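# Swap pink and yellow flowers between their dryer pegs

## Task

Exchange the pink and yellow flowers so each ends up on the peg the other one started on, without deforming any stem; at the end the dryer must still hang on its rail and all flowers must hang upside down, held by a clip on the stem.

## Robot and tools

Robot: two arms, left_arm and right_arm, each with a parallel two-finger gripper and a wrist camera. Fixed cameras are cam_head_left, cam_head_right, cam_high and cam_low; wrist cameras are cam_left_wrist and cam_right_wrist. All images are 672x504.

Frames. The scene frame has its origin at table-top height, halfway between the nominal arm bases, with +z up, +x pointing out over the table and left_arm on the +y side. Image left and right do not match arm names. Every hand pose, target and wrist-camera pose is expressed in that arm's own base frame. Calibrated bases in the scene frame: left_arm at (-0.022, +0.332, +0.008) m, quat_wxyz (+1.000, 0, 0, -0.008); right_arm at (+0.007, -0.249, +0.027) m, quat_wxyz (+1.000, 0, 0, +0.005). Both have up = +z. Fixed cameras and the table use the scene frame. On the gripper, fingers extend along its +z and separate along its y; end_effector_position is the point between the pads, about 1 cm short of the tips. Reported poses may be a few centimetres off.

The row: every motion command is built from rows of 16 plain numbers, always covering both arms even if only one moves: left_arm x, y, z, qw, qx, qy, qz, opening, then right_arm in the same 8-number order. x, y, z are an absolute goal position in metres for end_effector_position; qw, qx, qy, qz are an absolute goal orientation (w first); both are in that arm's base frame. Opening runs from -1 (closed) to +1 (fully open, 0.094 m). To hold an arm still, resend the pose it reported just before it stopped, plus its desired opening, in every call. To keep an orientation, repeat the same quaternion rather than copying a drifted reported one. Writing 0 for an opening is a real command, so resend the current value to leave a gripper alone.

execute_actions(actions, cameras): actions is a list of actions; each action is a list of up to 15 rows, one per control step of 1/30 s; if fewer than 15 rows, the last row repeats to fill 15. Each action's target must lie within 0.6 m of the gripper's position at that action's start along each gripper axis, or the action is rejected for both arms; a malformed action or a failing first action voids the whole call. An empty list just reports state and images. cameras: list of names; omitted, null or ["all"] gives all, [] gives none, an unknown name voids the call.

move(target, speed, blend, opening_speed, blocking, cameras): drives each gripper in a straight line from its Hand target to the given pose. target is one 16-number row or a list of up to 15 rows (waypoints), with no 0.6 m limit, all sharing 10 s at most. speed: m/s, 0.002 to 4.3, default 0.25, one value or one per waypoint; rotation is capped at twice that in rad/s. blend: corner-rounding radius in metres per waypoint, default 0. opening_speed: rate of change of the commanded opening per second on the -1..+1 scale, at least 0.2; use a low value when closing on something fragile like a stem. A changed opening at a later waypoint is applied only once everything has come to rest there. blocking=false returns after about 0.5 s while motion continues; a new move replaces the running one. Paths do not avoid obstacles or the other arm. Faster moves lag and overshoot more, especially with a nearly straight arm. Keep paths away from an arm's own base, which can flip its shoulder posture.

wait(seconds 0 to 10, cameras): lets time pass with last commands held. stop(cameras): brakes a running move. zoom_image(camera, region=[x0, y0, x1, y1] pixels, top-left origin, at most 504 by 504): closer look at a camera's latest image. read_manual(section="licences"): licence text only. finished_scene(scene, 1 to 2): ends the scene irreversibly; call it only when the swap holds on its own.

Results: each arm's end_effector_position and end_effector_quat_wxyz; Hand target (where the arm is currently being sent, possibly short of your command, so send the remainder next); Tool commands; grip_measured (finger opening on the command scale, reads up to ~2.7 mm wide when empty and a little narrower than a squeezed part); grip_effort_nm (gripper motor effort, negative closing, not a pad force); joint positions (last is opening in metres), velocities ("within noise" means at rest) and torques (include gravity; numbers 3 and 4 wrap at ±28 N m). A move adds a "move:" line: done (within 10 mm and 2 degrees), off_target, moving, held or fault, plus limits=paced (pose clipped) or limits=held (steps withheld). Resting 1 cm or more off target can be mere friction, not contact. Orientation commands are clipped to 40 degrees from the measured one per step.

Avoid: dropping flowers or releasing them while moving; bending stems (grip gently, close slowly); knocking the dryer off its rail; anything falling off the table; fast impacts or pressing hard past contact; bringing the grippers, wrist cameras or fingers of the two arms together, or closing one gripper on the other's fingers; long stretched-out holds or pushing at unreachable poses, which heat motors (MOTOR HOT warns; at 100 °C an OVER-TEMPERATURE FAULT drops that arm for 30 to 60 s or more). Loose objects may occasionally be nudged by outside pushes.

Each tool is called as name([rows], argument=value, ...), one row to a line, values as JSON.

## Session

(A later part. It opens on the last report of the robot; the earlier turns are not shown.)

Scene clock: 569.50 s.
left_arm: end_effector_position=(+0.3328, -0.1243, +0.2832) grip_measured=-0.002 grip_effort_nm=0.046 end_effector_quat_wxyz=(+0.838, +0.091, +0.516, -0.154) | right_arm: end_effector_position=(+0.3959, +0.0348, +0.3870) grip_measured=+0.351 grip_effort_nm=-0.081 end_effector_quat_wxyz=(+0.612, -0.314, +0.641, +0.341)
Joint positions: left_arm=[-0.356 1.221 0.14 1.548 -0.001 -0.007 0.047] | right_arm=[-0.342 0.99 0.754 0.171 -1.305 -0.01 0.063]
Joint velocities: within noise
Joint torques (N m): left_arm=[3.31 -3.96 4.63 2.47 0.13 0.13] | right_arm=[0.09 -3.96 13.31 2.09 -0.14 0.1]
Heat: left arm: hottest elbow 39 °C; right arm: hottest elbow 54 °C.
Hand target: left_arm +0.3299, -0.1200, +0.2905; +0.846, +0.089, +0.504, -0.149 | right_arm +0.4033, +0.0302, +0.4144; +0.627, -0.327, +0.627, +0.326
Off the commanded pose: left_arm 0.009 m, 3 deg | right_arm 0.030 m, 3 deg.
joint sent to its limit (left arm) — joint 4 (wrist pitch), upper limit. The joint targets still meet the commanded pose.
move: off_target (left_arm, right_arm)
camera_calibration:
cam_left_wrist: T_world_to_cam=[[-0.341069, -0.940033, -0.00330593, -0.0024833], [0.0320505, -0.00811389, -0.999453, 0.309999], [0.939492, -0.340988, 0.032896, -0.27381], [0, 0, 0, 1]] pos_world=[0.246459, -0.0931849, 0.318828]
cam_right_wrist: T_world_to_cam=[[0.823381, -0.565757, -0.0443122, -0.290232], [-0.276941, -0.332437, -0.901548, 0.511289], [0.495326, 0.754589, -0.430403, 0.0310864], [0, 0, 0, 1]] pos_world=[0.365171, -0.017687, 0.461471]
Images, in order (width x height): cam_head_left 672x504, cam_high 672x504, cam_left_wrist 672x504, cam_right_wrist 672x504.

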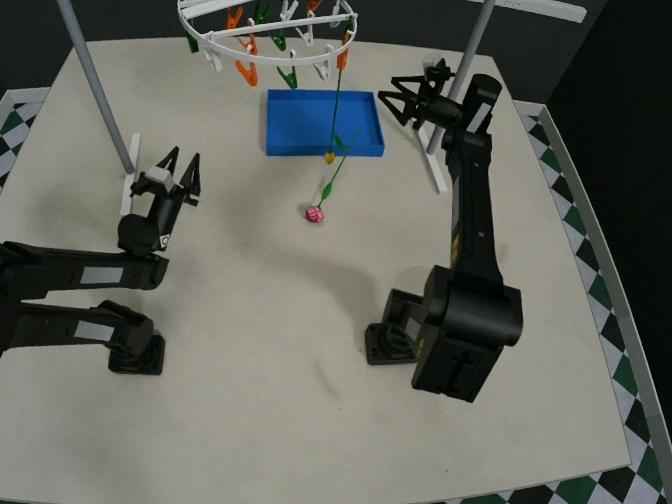

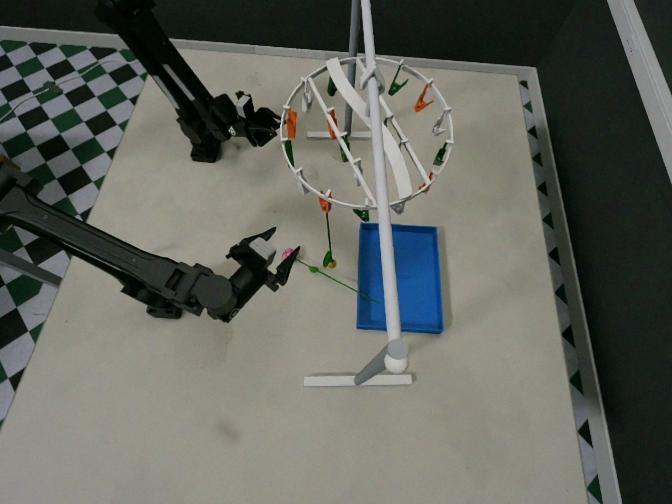

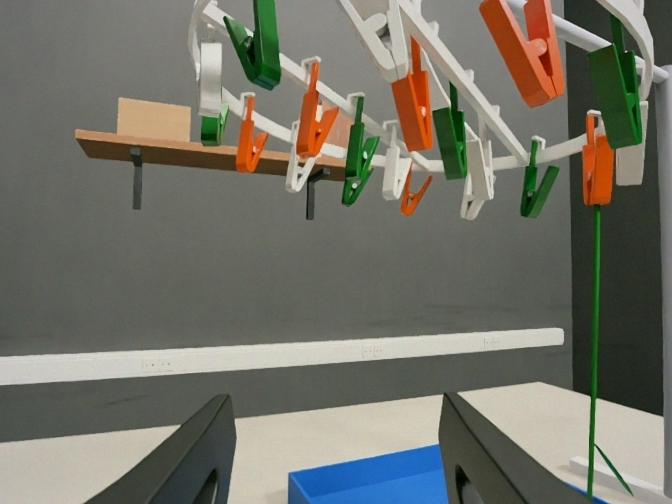

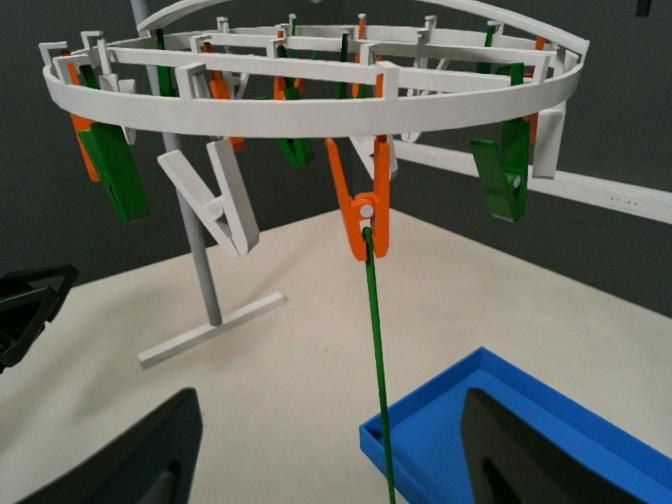

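move([
  [0.33,-0.12,0.29,0.8528,0.0869,0.4924,-0.1504,0.0,0.416,0.024,0.432,0.6272,-0.3265,0.6272,0.3265,0.35],
  [0.33,-0.12,0.29,0.8528,0.0869,0.4924,-0.1504,0.0,0.46,0.087,0.432,0.6272,-0.3265,0.6272,0.3265,0.35],
  [0.33,-0.12,0.29,0.8528,0.0869,0.4924,-0.1504,0.0,0.483,0.12,0.432,0.6272,-0.3265,0.6272,0.3265,0.35],
], blend=0.01, speed=[0.25,0.2,0.08], cameras=["cam_high","cam_left_wrist","cam_right_wrist"])

zoom_image(camera="cam_left_wrist", region=[480, 60, 672, 260])

Scene clock: 580.00 s.
left_arm: end_effector_position=(+0.3328, -0.1243, +0.2832) grip_measured=-0.002 grip_effort_nm=0.046 end_effector_quat_wxyz=(+0.838, +0.091, +0.516, -0.154) | right_arm: end_effector_position=(+0.4721, +0.1163, +0.4025) grip_measured=+0.351 grip_effort_nm=-0.081 end_effector_quat_wxyz=(+0.611, -0.316, +0.645, +0.333)
Joint positions: left_arm=[-0.356 1.221 0.14 1.548 -0.001 -0.007 0.047] | right_arm=[-0.063 1.149 0.907 0.182 -1.016 -0.008 0.063]
Joint velocities: within noise
Joint torques (N m): left_arm=[3.25 -3.96 4.63 2.48 0.13 0.12] | right_arm=[1.08 -7.06 13.6 2.28 0.02 0.11]
Heat: left arm: hottest elbow 39 °C; right arm: hottest elbow 53 °C.
Hand target: left_arm +0.3299, -0.1200, +0.2905; +0.846, +0.089, +0.504, -0.149 | right_arm +0.4808, +0.1196, +0.4314; +0.627, -0.326, +0.627, +0.327
Off the commanded pose: left_arm 0.009 m, 3 deg | right_arm 0.032 m, 3 deg.
joint sent to its limit (left arm) — joint 4 (wrist pitch), upper limit. The joint targets still meet the commanded pose.
move: off_target (left_arm, right_arm)
camera_calibration:
cam_left_wrist: T_world_to_cam=[[-0.341069, -0.940033, -0.00330593, -0.0024833], [0.0320505, -0.00811389, -0.999453, 0.309999], [0.939492, -0.340988, 0.032896, -0.27381], [0, 0, 0, 1]] pos_world=[0.246459, -0.0931849, 0.318828]
cam_right_wrist: T_world_to_cam=[[0.818213, -0.573933, -0.0336012, -0.307076], [-0.27934, -0.34579, -0.895767, 0.573865], [0.502491, 0.742314, -0.443252, -0.0583364], [0, 0, 0, 1]] pos_world=[0.44087, 0.0655, 0.477874]
Images, in order (width x height): cam_high 672x504, cam_left_wrist 672x504, cam_right_wrist 672x504.

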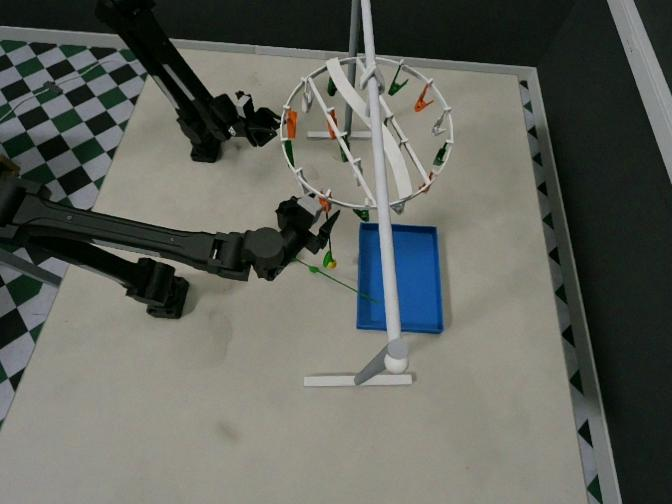

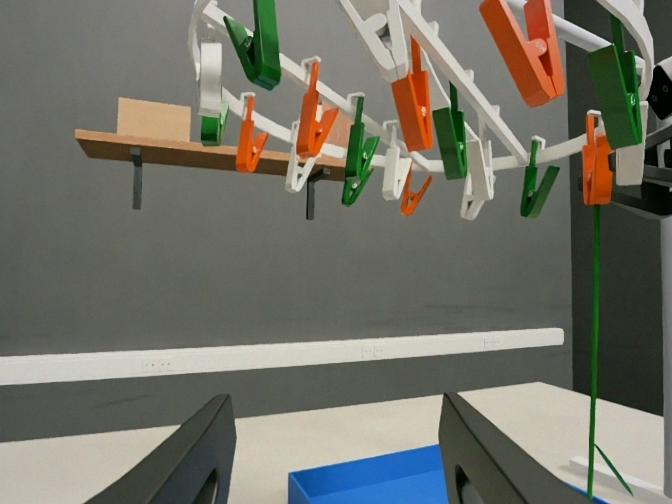

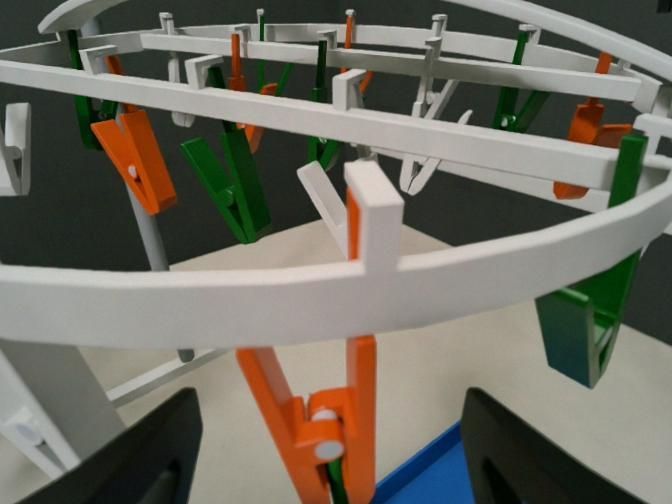

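Scaled by 2.520 from the camera's 672x504 image, which has a finer 960x720 frame.

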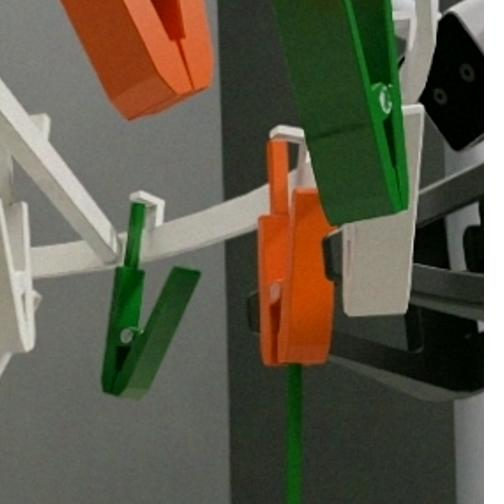

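move(target=[0.33,-0.12,0.29,0.8528,0.0869,0.4924,-0.1504,0.0,0.487,0.127,0.443,0.6272,-0.3265,0.6272,0.3265,0.35], speed=0.06, cameras=["cam_left_wrist","cam_right_wrist"])

zoom_image(camera="cam_left_wrist", region=[480, 60, 672, 260])

Scene clock: 587.17 s.
left_arm: end_effector_position=(+0.3328, -0.1243, +0.2832) grip_measured=-0.002 grip_effort_nm=0.046 end_effector_quat_wxyz=(+0.838, +0.091, +0.516, -0.154) | right_arm: end_effector_position=(+0.4777, +0.1225, +0.4173) grip_measured=+0.351 grip_effort_nm=-0.071 end_effector_quat_wxyz=(+0.618, -0.320, +0.638, +0.328)
Joint positions: left_arm=[-0.356 1.221 0.14 1.548 -0.001 -0.007 0.047] | right_arm=[-0.045 1.155 0.942 0.176 -0.997 -0.008 0.063]
Joint velocities: within noise
Joint torques (N m): left_arm=[3.25 -4.01 4.64 2.47 0.13 0.12] | right_arm=[1.26 -7.53 13.63 1.37 0.03 0.12]
Heat: left arm: hottest elbow 39 °C; right arm: hottest elbow 56 °C.
Hand target: left_arm +0.3299, -0.1200, +0.2905; +0.846, +0.089, +0.504, -0.149 | right_arm +0.4853, +0.1267, +0.4425; +0.628, -0.326, +0.627, +0.327
Off the commanded pose: left_arm 0.009 m, 3 deg | right_arm 0.028 m, 2 deg.
joint sent to its limit (left arm) — joint 4 (wrist pitch), upper limit. The joint targets still meet the commanded pose.
move: off_target (left_arm, right_arm)
camera_calibration:
cam_left_wrist: T_world_to_cam=[[-0.341069, -0.940033, -0.00330593, -0.0024833], [0.0320505, -0.00811389, -0.999453, 0.309999], [0.939492, -0.340988, 0.032896, -0.27381], [0, 0, 0, 1]] pos_world=[0.246459, -0.0931849, 0.318828]
cam_right_wrist: T_world_to_cam=[[0.817703, -0.575469, -0.0140352, -0.315384], [-0.259856, -0.347262, -0.901046, 0.583891], [0.513651, 0.740435, -0.433496, -0.0682411], [0, 0, 0, 1]] pos_world=[0.44467, 0.0717975, 0.492104]
Images, in order (width x height): cam_left_wrist 672x504, cam_right_wrist 672x504.

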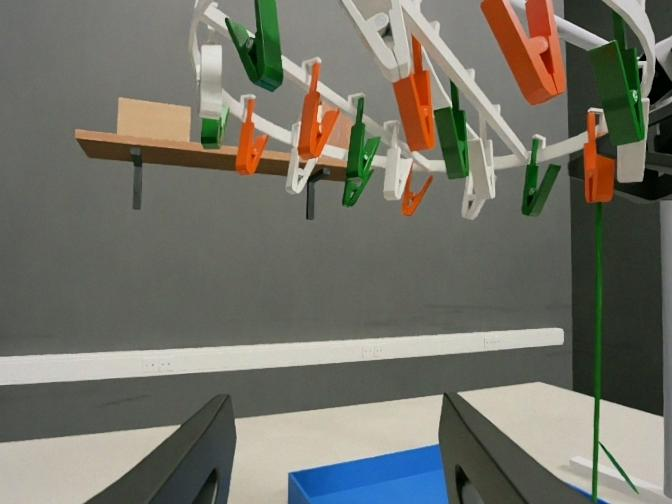

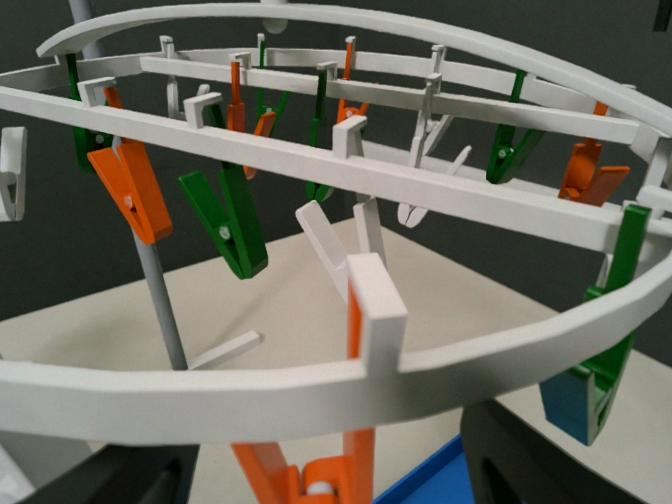

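Scaled by 2.520 from the camera's 672x504 image, which has a finer 960x720 frame.

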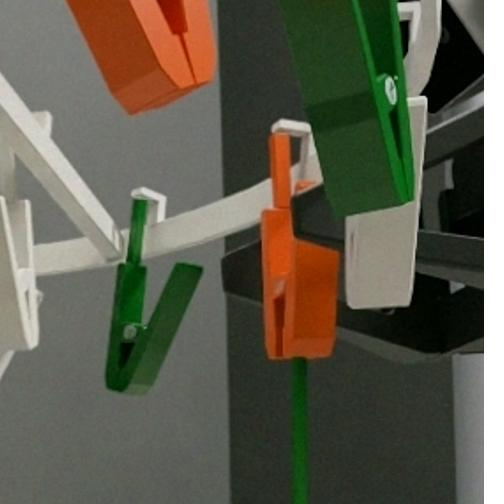

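move([
  [0.38,-0.28,0.26,0.7857,0.1811,0.5260,-0.2706,0.2,0.487,0.127,0.443,0.6272,-0.3265,0.6272,0.3265,0.35],
  [0.42,-0.39,0.26,0.7857,0.1811,0.5260,-0.2706,0.2,0.487,0.127,0.443,0.6272,-0.3265,0.6272,0.3265,0.35],
], blend=0.03, cameras=["cam_left_wrist","cam_high","cam_head_left"])

Scene clock: 595.60 s.
left_arm: end_effector_position=(+0.4122, -0.3799, +0.2555) grip_measured=+0.198 grip_effort_nm=0.051 end_effector_quat_wxyz=(+0.782, +0.180, +0.531, -0.273) | right_arm: end_effector_position=(+0.4777, +0.1225, +0.4172) grip_measured=+0.351 grip_effort_nm=-0.071 end_effector_quat_wxyz=(+0.618, -0.320, +0.639, +0.328)
Joint positions: left_arm=[-0.776 1.713 0.663 1.432 -0.105 0.033 0.056] | right_arm=[-0.045 1.155 0.942 0.175 -0.997 -0.008 0.063]
Joint velocities: within noise
Joint torques (N m): left_arm=[2.32 -9.17 7.64 1.47 -0.05 0.18] | right_arm=[1.2 -7.06 13.59 1.46 0.03 0.12]
Heat: left arm: hottest elbow 39 °C; right arm: hottest elbow 59 °C.
Hand target: left_arm +0.4195, -0.3896, +0.2598; +0.786, +0.181, +0.526, -0.271 | right_arm +0.4853, +0.1267, +0.4425; +0.627, -0.326, +0.627, +0.327
Off the commanded pose: left_arm 0.014 m, 1 deg | right_arm 0.028 m, 2 deg.
move: off_target (left_arm, right_arm)
camera_calibration:
cam_left_wrist: T_world_to_cam=[[-0.60997, -0.79242, -0.00270694, -0.0490347], [-0.0417007, 0.0355103, -0.998499, 0.324485], [0.791326, -0.608942, -0.0547047, -0.45302], [0, 0, 0, 1]] pos_world=[0.342109, -0.326242, 0.299083]
Images, in order (width x height): cam_head_left 672x504, cam_high 672x504, cam_left_wrist 672x504.

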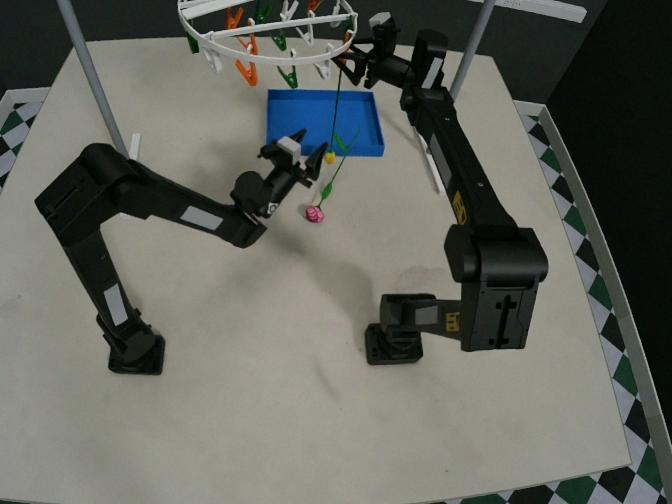

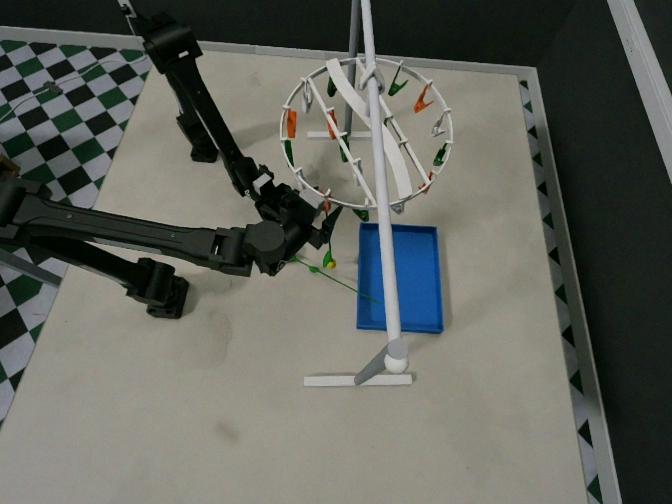

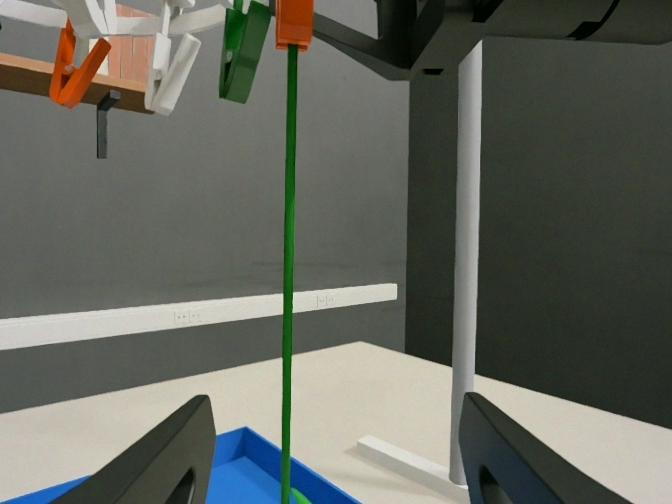

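move([
  [0.432,-0.374,0.26,0.7857,0.1811,0.5260,-0.2706,0.2,0.487,0.127,0.443,0.6272,-0.3265,0.6272,0.3265,0.35],
  [0.502,-0.428,0.264,0.7857,0.1811,0.5260,-0.2706,0.2,0.487,0.127,0.443,0.6272,-0.3265,0.6272,0.3265,0.35],
], blend=0.005, speed=[0.25,0.12], cameras=["cam_left_wrist","cam_low"])

zoom_image(camera="cam_low", region=[220, 110, 360, 280])

Scene clock: 605.53 s.
left_arm: end_effector_position=(+0.4881, -0.4236, +0.2585) grip_measured=+0.198 grip_effort_nm=0.051 end_effector_quat_wxyz=(+0.782, +0.188, +0.530, -0.268) | right_arm: end_effector_position=(+0.4777, +0.1225, +0.4172) grip_measured=+0.351 grip_effort_nm=-0.076 end_effector_quat_wxyz=(+0.618, -0.320, +0.639, +0.328)
Joint positions: left_arm=[-0.728 1.85 0.913 1.314 -0.054 0.032 0.056] | right_arm=[-0.045 1.155 0.942 0.175 -0.997 -0.008 0.063]
Joint velocities: within noise
Joint torques (N m): left_arm=[3.25 -11.69 8.7 1.51 0.15 -0.07] | right_arm=[1.44 -7.53 13.61 1.4 0.01 0.12]
Heat: left arm: hottest elbow 40 °C; right arm: hottest elbow 61 °C.
Hand target: left_arm +0.5013, -0.4274, +0.2639; +0.786, +0.181, +0.526, -0.271 | right_arm +0.4853, +0.1267, +0.4425; +0.627, -0.326, +0.627, +0.327
Off the commanded pose: left_arm 0.016 m, 1 deg | right_arm 0.028 m, 2 deg.
move: off_target (left_arm, right_arm)
camera_calibration:
cam_left_wrist: T_world_to_cam=[[-0.610505, -0.791751, -0.0203737, -0.0322701], [-0.0330436, 0.051164, -0.998143, 0.334476], [0.791323, -0.608698, -0.0573982, -0.538799], [0, 0, 0, 1]] pos_world=[0.417715, -0.370629, 0.302272]
Images, in order (width x height): cam_low 672x504, cam_left_wrist 672x504.

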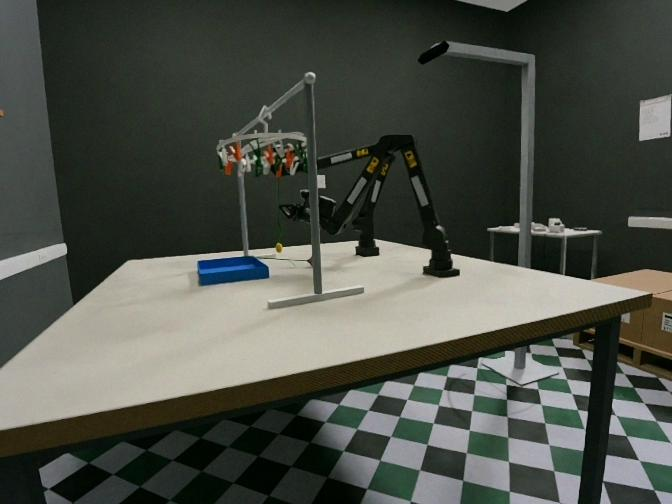

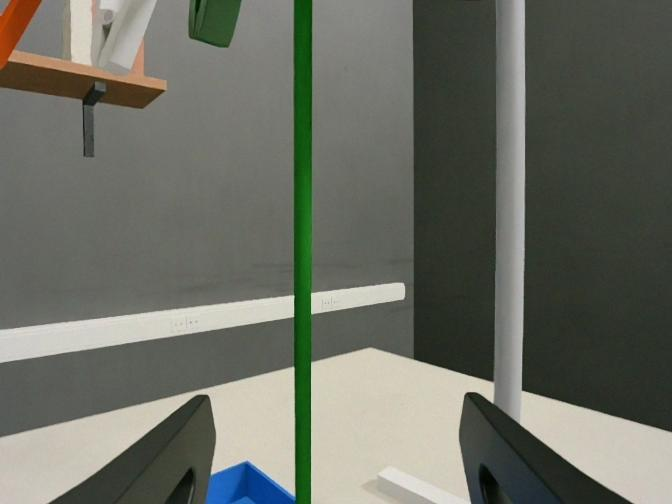

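Scaled by 2.965 from the camera's 672x504 image, which has a finer 960x720 frame.

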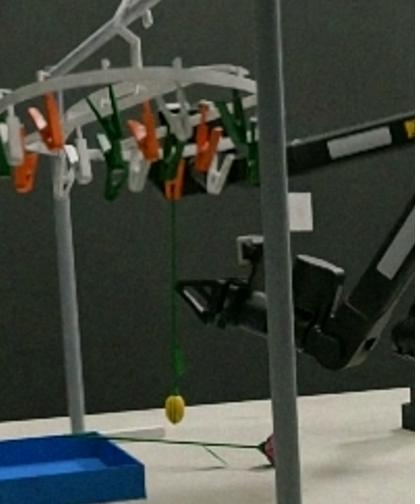

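move([
  [0.516,-0.430,0.265,0.7857,0.1811,0.5260,-0.2706,0.2,0.487,0.127,0.443,0.6272,-0.3265,0.6272,0.3265,0.35],
  [0.516,-0.430,0.265,0.7857,0.1811,0.5260,-0.2706,-0.93,0.487,0.127,0.443,0.6272,-0.3265,0.6272,0.3265,0.35],
], speed=0.08, opening_speed=0.5, cameras=["cam_left_wrist"])

zoom_image(camera="cam_left_wrist", region=[180, 250, 500, 504])

Scene clock: 613.70 s.
left_arm: end_effector_position=(+0.5025, -0.4259, +0.2597) grip_measured=-0.926 grip_effort_nm=-0.212 end_effector_quat_wxyz=(+0.782, +0.187, +0.530, -0.268) | right_arm: end_effector_position=(+0.4777, +0.1225, +0.4172) grip_measured=+0.351 grip_effort_nm=-0.071 end_effector_quat_wxyz=(+0.618, -0.320, +0.639, +0.328)
Joint positions: left_arm=[-0.713 1.868 0.951 1.295 -0.04 0.025 0.003] | right_arm=[-0.045 1.155 0.942 0.175 -0.997 -0.008 0.063]
Joint velocities: within noise
Joint torques (N m): left_arm=[3.25 -12.04 8.83 1.44 0.14 -0.06] | right_arm=[1.26 -7.41 13.55 1.44 0.03 0.12]
Heat: left arm: hottest elbow 41 °C; right arm: hottest elbow 63 °C.
Hand target: left_arm +0.5155, -0.4293, +0.2651; +0.786, +0.181, +0.526, -0.271 | right_arm +0.4853, +0.1267, +0.4425; +0.627, -0.326, +0.627, +0.327
Off the commanded pose: left_arm 0.015 m, 1 deg | right_arm 0.028 m, 2 deg.
move: off_target (left_arm, right_arm); target 2's new opening was sent with left_arm's hand 0.016 m and 1 deg from that target
camera_calibration:
cam_left_wrist: T_world_to_cam=[[-0.61037, -0.791875, -0.0195653, -0.0255471], [-0.03339, 0.0503991, -0.998171, 0.336136], [0.791413, -0.6086, -0.0572028, -0.551526], [0, 0, 0, 1]] pos_world=[0.432115, -0.37283, 0.303472]
Images, in order (width x height): cam_left_wrist 672x504.

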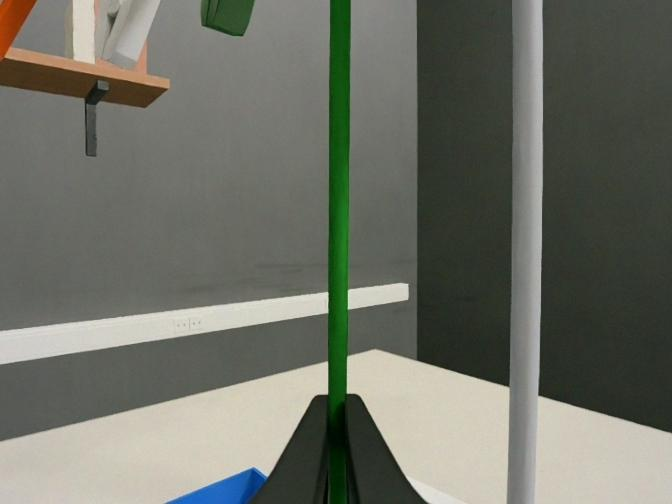

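Scaled by 1.575 from the camera's 672x504 image, which has a finer 960x720 frame.

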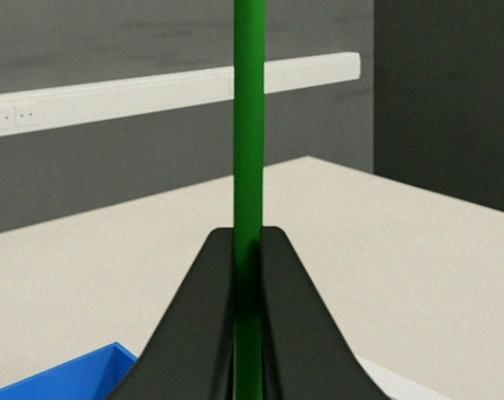

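move(target=[0.516,-0.430,0.265,0.7857,0.1811,0.5260,-0.2706,-0.97,0.487,0.127,0.443,0.6272,-0.3265,0.6272,0.3265,-0.65], opening_speed=0.5, cameras=["cam_right_wrist","cam_left_wrist","cam_high"])

zoom_image(camera="cam_right_wrist", region=[180, 300, 500, 504])

Scene clock: 617.70 s.
left_arm: end_effector_position=(+0.5025, -0.4259, +0.2594) grip_measured=-0.963 grip_effort_nm=-0.398 end_effector_quat_wxyz=(+0.782, +0.187, +0.530, -0.268) | right_arm: end_effector_position=(+0.4777, +0.1224, +0.4172) grip_measured=-0.572 grip_effort_nm=-0.984 end_effector_quat_wxyz=(+0.618, -0.320, +0.639, +0.328)
Joint positions: left_arm=[-0.713 1.869 0.951 1.295 -0.04 0.025 0.002] | right_arm=[-0.045 1.155 0.942 0.175 -0.997 -0.008 0.02]
Joint velocities: within noise
Joint torques (N m): left_arm=[3.14 -12.04 8.83 1.44 0.13 -0.06] | right_arm=[1.26 -7.18 13.61 1.4 0.02 0.12]
Heat: left arm: hottest elbow 41 °C; right arm: hottest elbow 63 °C.
Hand target: left_arm +0.5155, -0.4293, +0.2650; +0.786, +0.181, +0.526, -0.270 | right_arm +0.4852, +0.1267, +0.4425; +0.627, -0.326, +0.627, +0.327
Off the commanded pose: left_arm 0.015 m, 1 deg | right_arm 0.028 m, 2 deg.
move: off_target (left_arm, right_arm)
camera_calibration:
cam_left_wrist: T_world_to_cam=[[-0.610375, -0.791871, -0.0195405, -0.0255549], [-0.0337212, 0.050623, -0.998148, 0.336157], [0.791394, -0.608586, -0.0576019, -0.551403], [0, 0, 0, 1]] pos_world=[0.432115, -0.372829, 0.303273]
cam_right_wrist: T_world_to_cam=[[0.817433, -0.575836, -0.0146985, -0.314913], [-0.260721, -0.347114, -0.900853, 0.584079], [0.513641, 0.740219, -0.433875, -0.0680782], [0, 0, 0, 1]] pos_world=[0.44467, 0.0717969, 0.492003]
Images, in order (width x height): cam_high 672x504, cam_left_wrist 672x504, cam_right_wrist 672x504.

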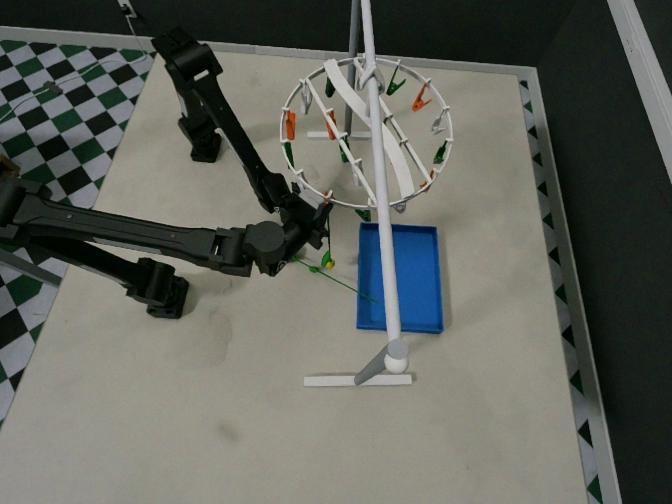

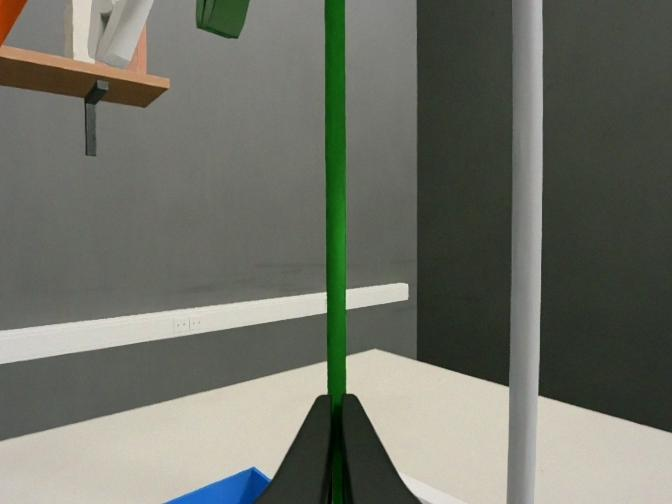

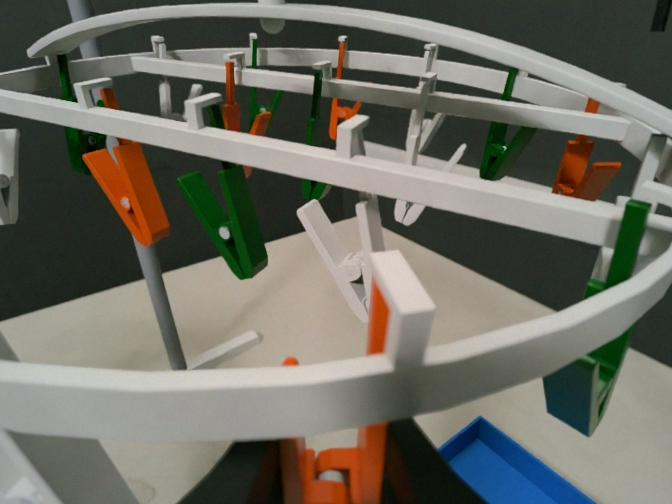

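Scaled by 1.575 from the camera's 672x504 image, which has a finer 960x720 frame.

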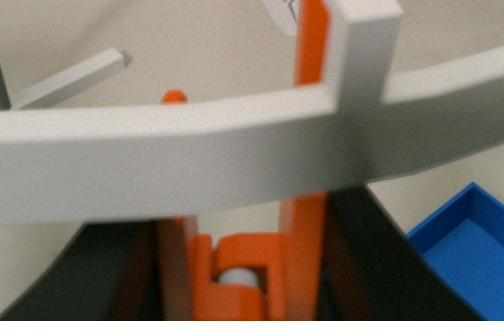

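move(target=[0.516,-0.430,0.222,0.7857,0.1811,0.5260,-0.2706,-0.97,0.487,0.127,0.443,0.6272,-0.3265,0.6272,0.3265,-0.65], speed=0.05, cameras=["cam_left_wrist","cam_low"])

zoom_image(camera="cam_low", region=[220, 110, 360, 280])

Scene clock: 621.50 s.
left_arm: end_effector_position=(+0.5057, -0.4287, +0.2113) grip_measured=-0.963 grip_effort_nm=-0.393 end_effector_quat_wxyz=(+0.775, +0.192, +0.541, -0.265) | right_arm: end_effector_position=(+0.4777, +0.1224, +0.4172) grip_measured=-0.574 grip_effort_nm=-1.038 end_effector_quat_wxyz=(+0.618, -0.320, +0.639, +0.328)
Joint positions: left_arm=[-0.713 1.971 0.951 1.369 -0.04 0.025 0.002] | right_arm=[-0.045 1.155 0.942 0.175 -0.997 -0.008 0.02]
Joint velocities: within noise
Joint torques (N m): left_arm=[3.25 -12.86 7.76 2.62 0.13 -0.06] | right_arm=[1.26 -7.41 13.57 1.43 0.01 0.11]
Heat: left arm: hottest elbow 41 °C; right arm: hottest elbow 64 °C.
Hand target: left_arm +0.5155, -0.4294, +0.2221; +0.786, +0.181, +0.526, -0.270 | right_arm +0.4852, +0.1267, +0.4425; +0.627, -0.326, +0.627, +0.327
Off the commanded pose: left_arm 0.015 m, 2 deg | right_arm 0.028 m, 2 deg.
move: off_target (left_arm, right_arm)
camera_calibration:
cam_left_wrist: T_world_to_cam=[[-0.610819, -0.791488, -0.0211277, -0.0259864], [-0.054662, 0.0687749, -0.996134, 0.306363], [0.789881, -0.607302, -0.0852733, -0.551256], [0, 0, 0, 1]] pos_world=[0.4363, -0.376417, 0.257622]
Images, in order (width x height): cam_low 672x504, cam_left_wrist 672x504.

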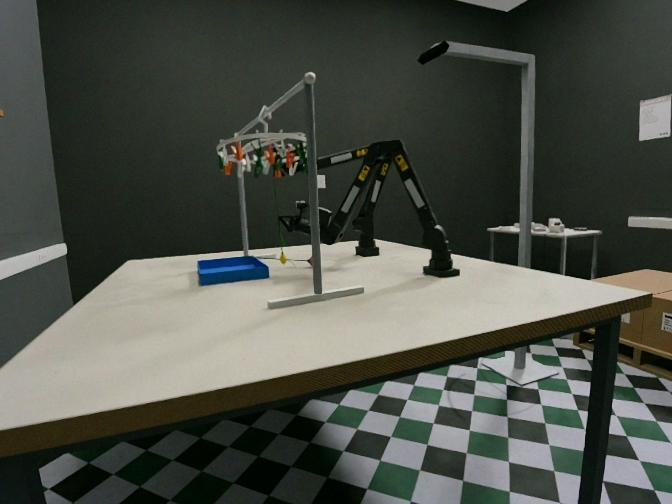

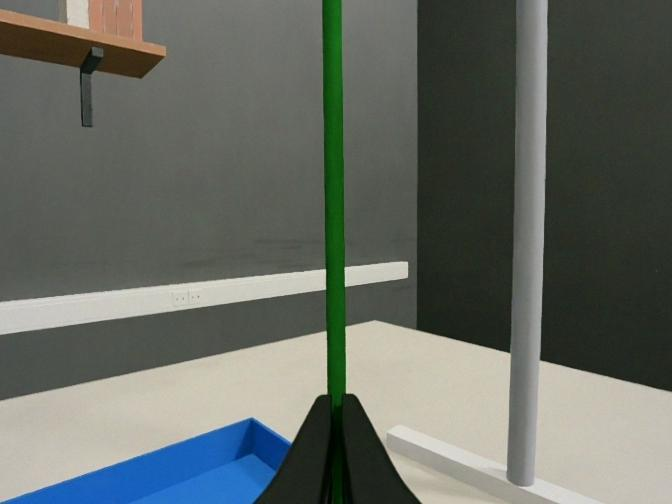

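Scaled by 2.965 from the camera's 672x504 image, which has a finer 960x720 frame.

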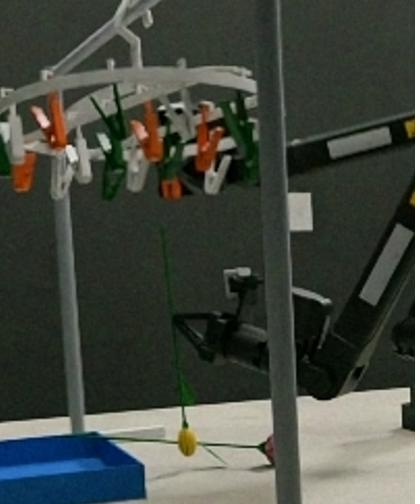

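move([
  [0.515,-0.429,0.230,0.7857,0.1811,0.5260,-0.2706,-0.97,0.487,0.127,0.443,0.6272,-0.3265,0.6272,0.3265,0.4],
  [0.44,-0.36,0.245,0.7857,0.1811,0.5260,-0.2706,-0.97,0.405,0.01,0.443,0.6272,-0.3265,0.6272,0.3265,0.4],
  [0.37,-0.24,0.250,0.7857,0.1811,0.5260,-0.2706,-0.97,0.30,0.10,0.454,0.696,-0.123,0.696,0.123,0.4],
  [0.34,-0.14,0.250,0.7999,0.1638,0.5194,-0.2522,-0.97,0.30,0.33,0.454,0.7071,0,0.7071,0,0.45],
], blend=[0,0.02,0.03,0], opening_speed=0.8, speed=[0.03,0.15,0.2,0.2], cameras=["cam_high","cam_right_wrist","cam_low","cam_head_left"])

zoom_image(camera="cam_low", region=[220, 110, 360, 280])

Scene clock: 635.90 s.
left_arm: end_effector_position=(+0.3424, -0.1440, +0.2420) grip_measured=-0.963 grip_effort_nm=-0.393 end_effector_quat_wxyz=(+0.777, +0.172, +0.554, -0.245) | right_arm: end_effector_position=(+0.2982, +0.3222, +0.4232) grip_measured=+0.448 grip_effort_nm=0.076 end_effector_quat_wxyz=(+0.698, -0.019, +0.715, -0.021)
Joint positions: left_arm=[-0.24 1.346 0.156 1.546 0.345 -0.13 0.002] | right_arm=[1.199 1.059 0.897 0.094 1.201 0.006 0.068]
Joint velocities: within noise
Joint torques (N m): left_arm=[3.25 -5.13 3.9 2.66 0.06 -0.06] | right_arm=[0.85 -6.07 13.57 2.22 0.14 0]
Heat: left arm: hottest elbow 41 °C; right arm: hottest elbow 64 °C.
Hand target: left_arm +0.3399, -0.1402, +0.2507; +0.786, +0.168, +0.542, -0.245 | right_arm +0.2990, +0.3284, +0.4532; +0.707, +0.000, +0.707, +0.000
Off the commanded pose: left_arm 0.009 m, 5 deg | right_arm 0.032 m, 4 deg.
joint sent to its limit (left arm) — joint 4 (wrist pitch), upper limit. The joint targets are off in orientation, not in position.
move: off_target (left_arm, right_arm); target 4's new opening was sent with right_arm's hand 0.032 m and 4 deg from that target
camera_calibration:
cam_right_wrist: T_world_to_cam=[[0.00462012, -0.997839, 0.065549, 0.291267], [-0.437608, -0.0609574, -0.897097, 0.570984], [0.899154, -0.02454, -0.436944, 0.0115787], [0, 0, 0, 1]] pos_world=[0.23811, 0.325728, 0.498195]
Images, in order (width x height): cam_head_left 672x504, cam_high 672x504, cam_low 672x504, cam_right_wrist 672x504.

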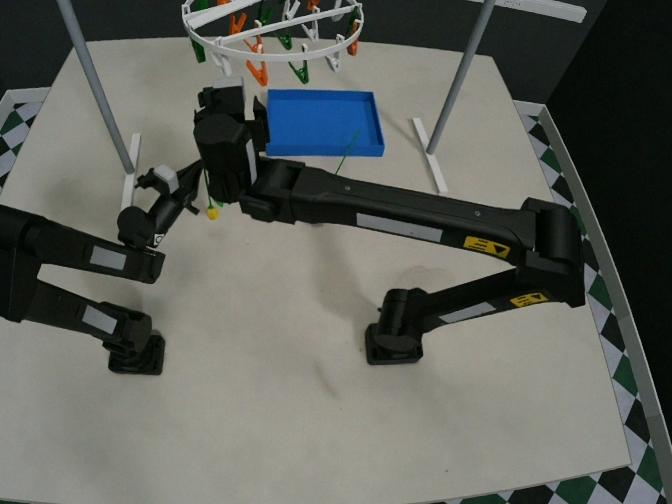

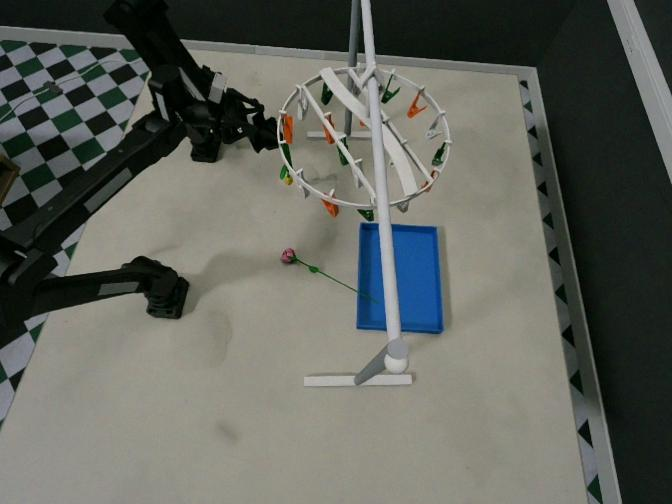

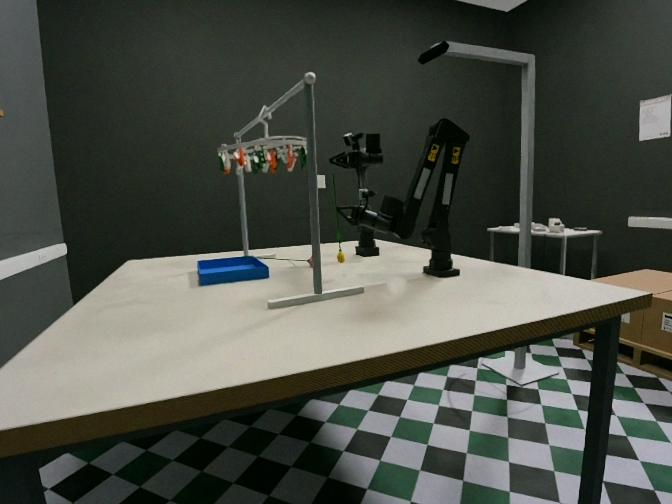

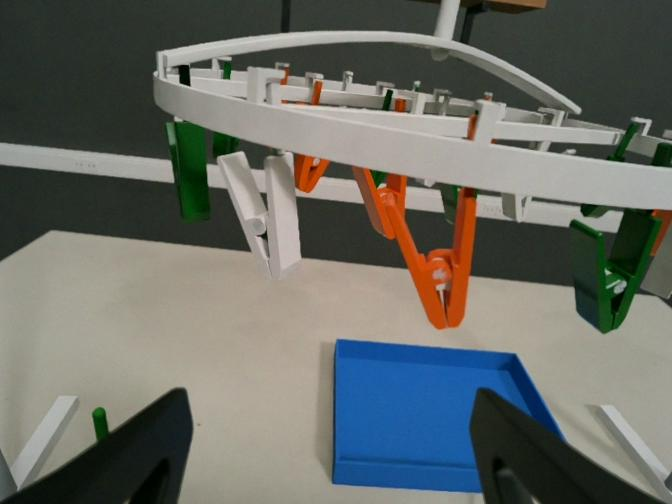

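Scaled by 2.965 from the camera's 672x504 image, which has a finer 960x720 frame.

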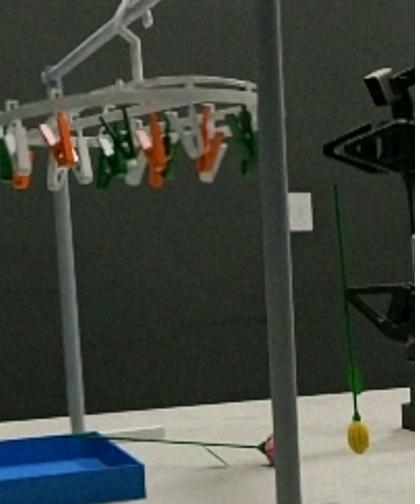

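move(target=[0.34,-0.14,0.250,0.7999,0.1638,0.5194,-0.2522,-0.97,0.30,0.262,0.458,0.7071,0,0.7071,0,0.45], cameras=["cam_right_wrist","cam_head_left"])

zoom_image(camera="cam_head_left", region=[170, 0, 390, 120])

Scene clock: 643.57 s.
left_arm: end_effector_position=(+0.3423, -0.1440, +0.2418) grip_measured=-0.963 grip_effort_nm=-0.398 end_effector_quat_wxyz=(+0.777, +0.171, +0.554, -0.245) | right_arm: end_effector_position=(+0.2961, +0.2619, +0.4687) grip_measured=+0.449 grip_effort_nm=0.071 end_effector_quat_wxyz=(+0.711, +0.008, +0.703, +0.014)
Joint positions: left_arm=[-0.24 1.346 0.155 1.546 0.345 -0.131 0.002] | right_arm=[1.128 0.879 0.877 0.031 1.12 0.006 0.068]
Joint velocities: within noise
Joint torques (N m): left_arm=[3.31 -5.13 3.9 2.65 0.06 -0.06] | right_arm=[-0.32 -2.55 8.36 1.29 -0.08 -0.02]
Heat: left arm: hottest elbow 40 °C; right arm: hottest elbow 65 °C.
Hand target: left_arm +0.3399, -0.1402, +0.2505; +0.786, +0.168, +0.542, -0.245 | right_arm +0.2998, +0.2620, +0.4581; +0.707, +0.000, +0.707, +0.000
Off the commanded pose: left_arm 0.009 m, 5 deg | right_arm 0.011 m, 2 deg.
joint sent to its limit (left arm) — joint 4 (wrist pitch), upper limit. The joint targets are off in orientation, not in position.
move: off_target (left_arm, right_arm)
camera_calibration:
cam_right_wrist: T_world_to_cam=[[0.0138645, -0.999649, -0.0225722, 0.267225], [-0.404311, 0.0150419, -0.914498, 0.585573], [0.914516, 0.0218052, -0.403961, -0.000296497], [0, 0, 0, 1]] pos_world=[0.23332, 0.25833, 0.541417]
Images, in order (width x height): cam_head_left 672x504, cam_right_wrist 672x504.

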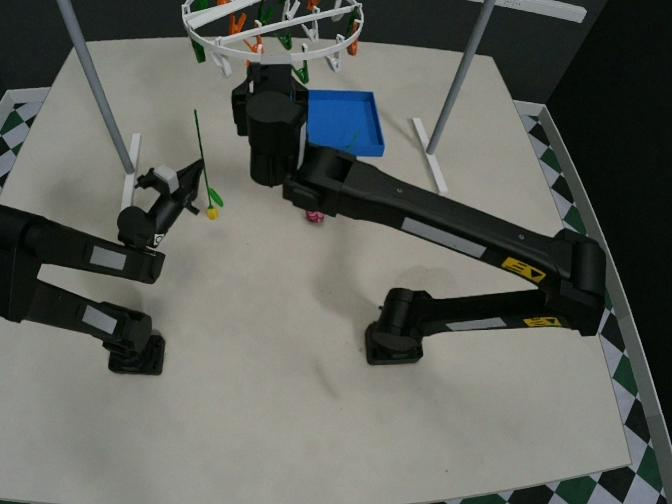

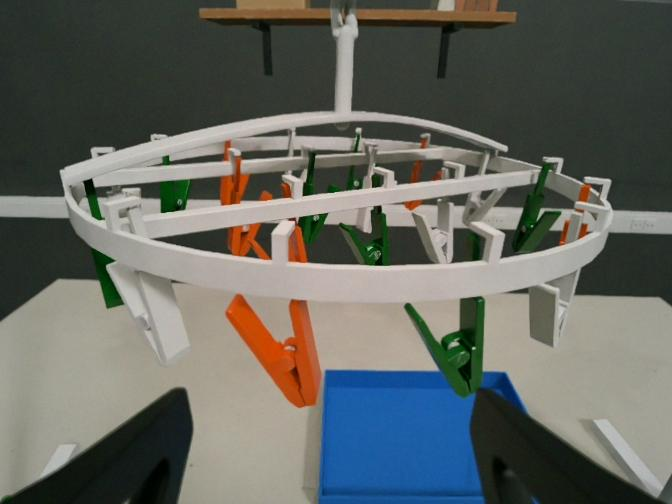

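Scaled by 2.291 from the camera's 672x504 image, which has a finer 960x720 frame.

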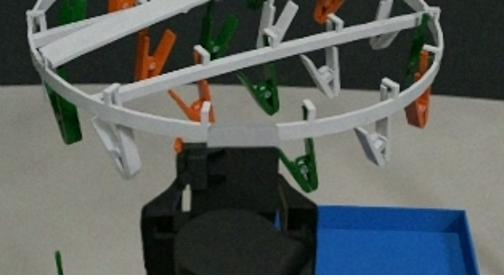

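move([
  [0.34,-0.14,0.250,0.7999,0.1638,0.5194,-0.2522,-0.97,0.305,0.289,0.455,0.7064,0.0308,0.7064,-0.0308,0.45],
  [0.34,-0.14,0.250,0.7999,0.1638,0.5194,-0.2522,-0.97,0.345,0.287,0.455,0.7064,0.0308,0.7064,-0.0308,0.45],
], speed=[0.2,0.1], cameras=["cam_right_wrist","cam_left_wrist"])

Scene clock: 653.03 s.
left_arm: end_effector_position=(+0.3423, -0.1440, +0.2418) grip_measured=-0.963 grip_effort_nm=-0.398 end_effector_quat_wxyz=(+0.777, +0.171, +0.554, -0.245) | right_arm: end_effector_position=(+0.3375, +0.2823, +0.4247) grip_measured=+0.449 grip_effort_nm=0.076 end_effector_quat_wxyz=(+0.697, +0.011, +0.716, -0.045)
Joint positions: left_arm=[-0.24 1.346 0.155 1.546 0.345 -0.131 0.002] | right_arm=[1.061 1.038 0.887 0.09 1.141 0.006 0.068]
Joint velocities: within noise
Joint torques (N m): left_arm=[3.19 -5.07 3.92 2.65 0.06 -0.06] | right_arm=[-0.15 -5.3 13.72 2.14 0 -0.01]
Heat: left arm: hottest elbow 39 °C; right arm: hottest elbow 61 °C.
Hand target: left_arm +0.3399, -0.1402, +0.2505; +0.786, +0.168, +0.542, -0.245 | right_arm +0.3435, +0.2857, +0.4543; +0.707, +0.031, +0.706, -0.031
Off the commanded pose: left_arm 0.009 m, 5 deg | right_arm 0.032 m, 3 deg.
joint sent to its limit (left arm) — joint 4 (wrist pitch), upper limit. The joint targets are off in orientation, not in position.
move: off_target (left_arm, right_arm)
camera_calibration:
cam_left_wrist: T_world_to_cam=[[-0.563402, -0.826165, -0.00542347, 0.0750552], [-0.0805319, 0.0614495, -0.994856, 0.315687], [0.822248, -0.560068, -0.101153, -0.247197], [0, 0, 0, 1]] pos_world=[0.270966, -0.0958378, 0.289465]
cam_right_wrist: T_world_to_cam=[[-0.0733848, -0.995611, 0.058085, 0.280067], [-0.441432, -0.0197992, -0.897076, 0.576768], [0.894289, -0.0914724, -0.438041, -0.00308614], [0, 0, 0, 1]] pos_world=[0.277916, 0.289975, 0.499785]
Images, in order (width x height): cam_left_wrist 672x504, cam_right_wrist 672x504.

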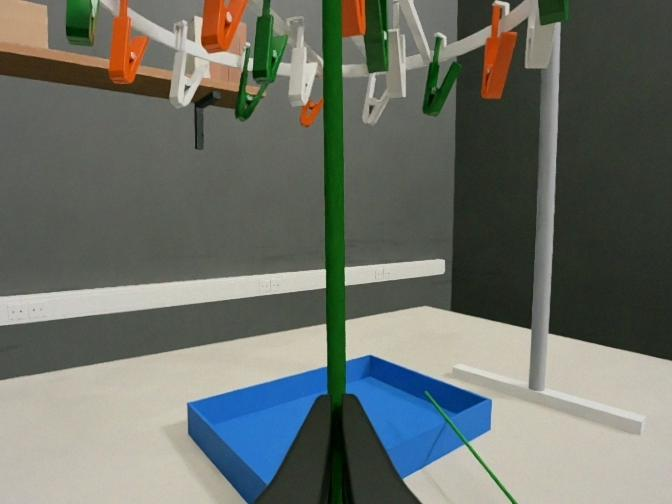

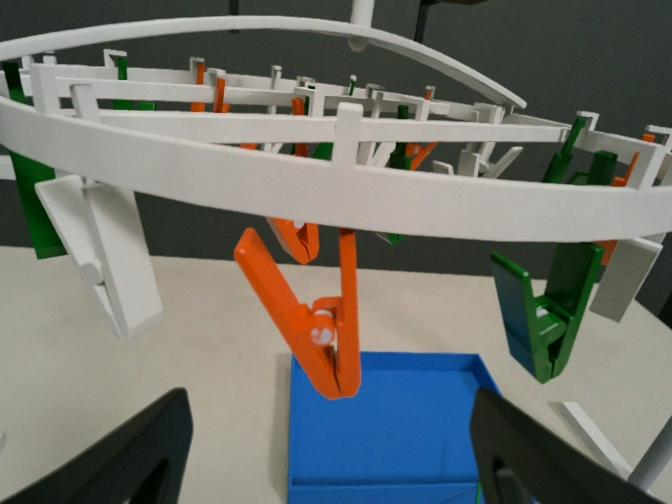

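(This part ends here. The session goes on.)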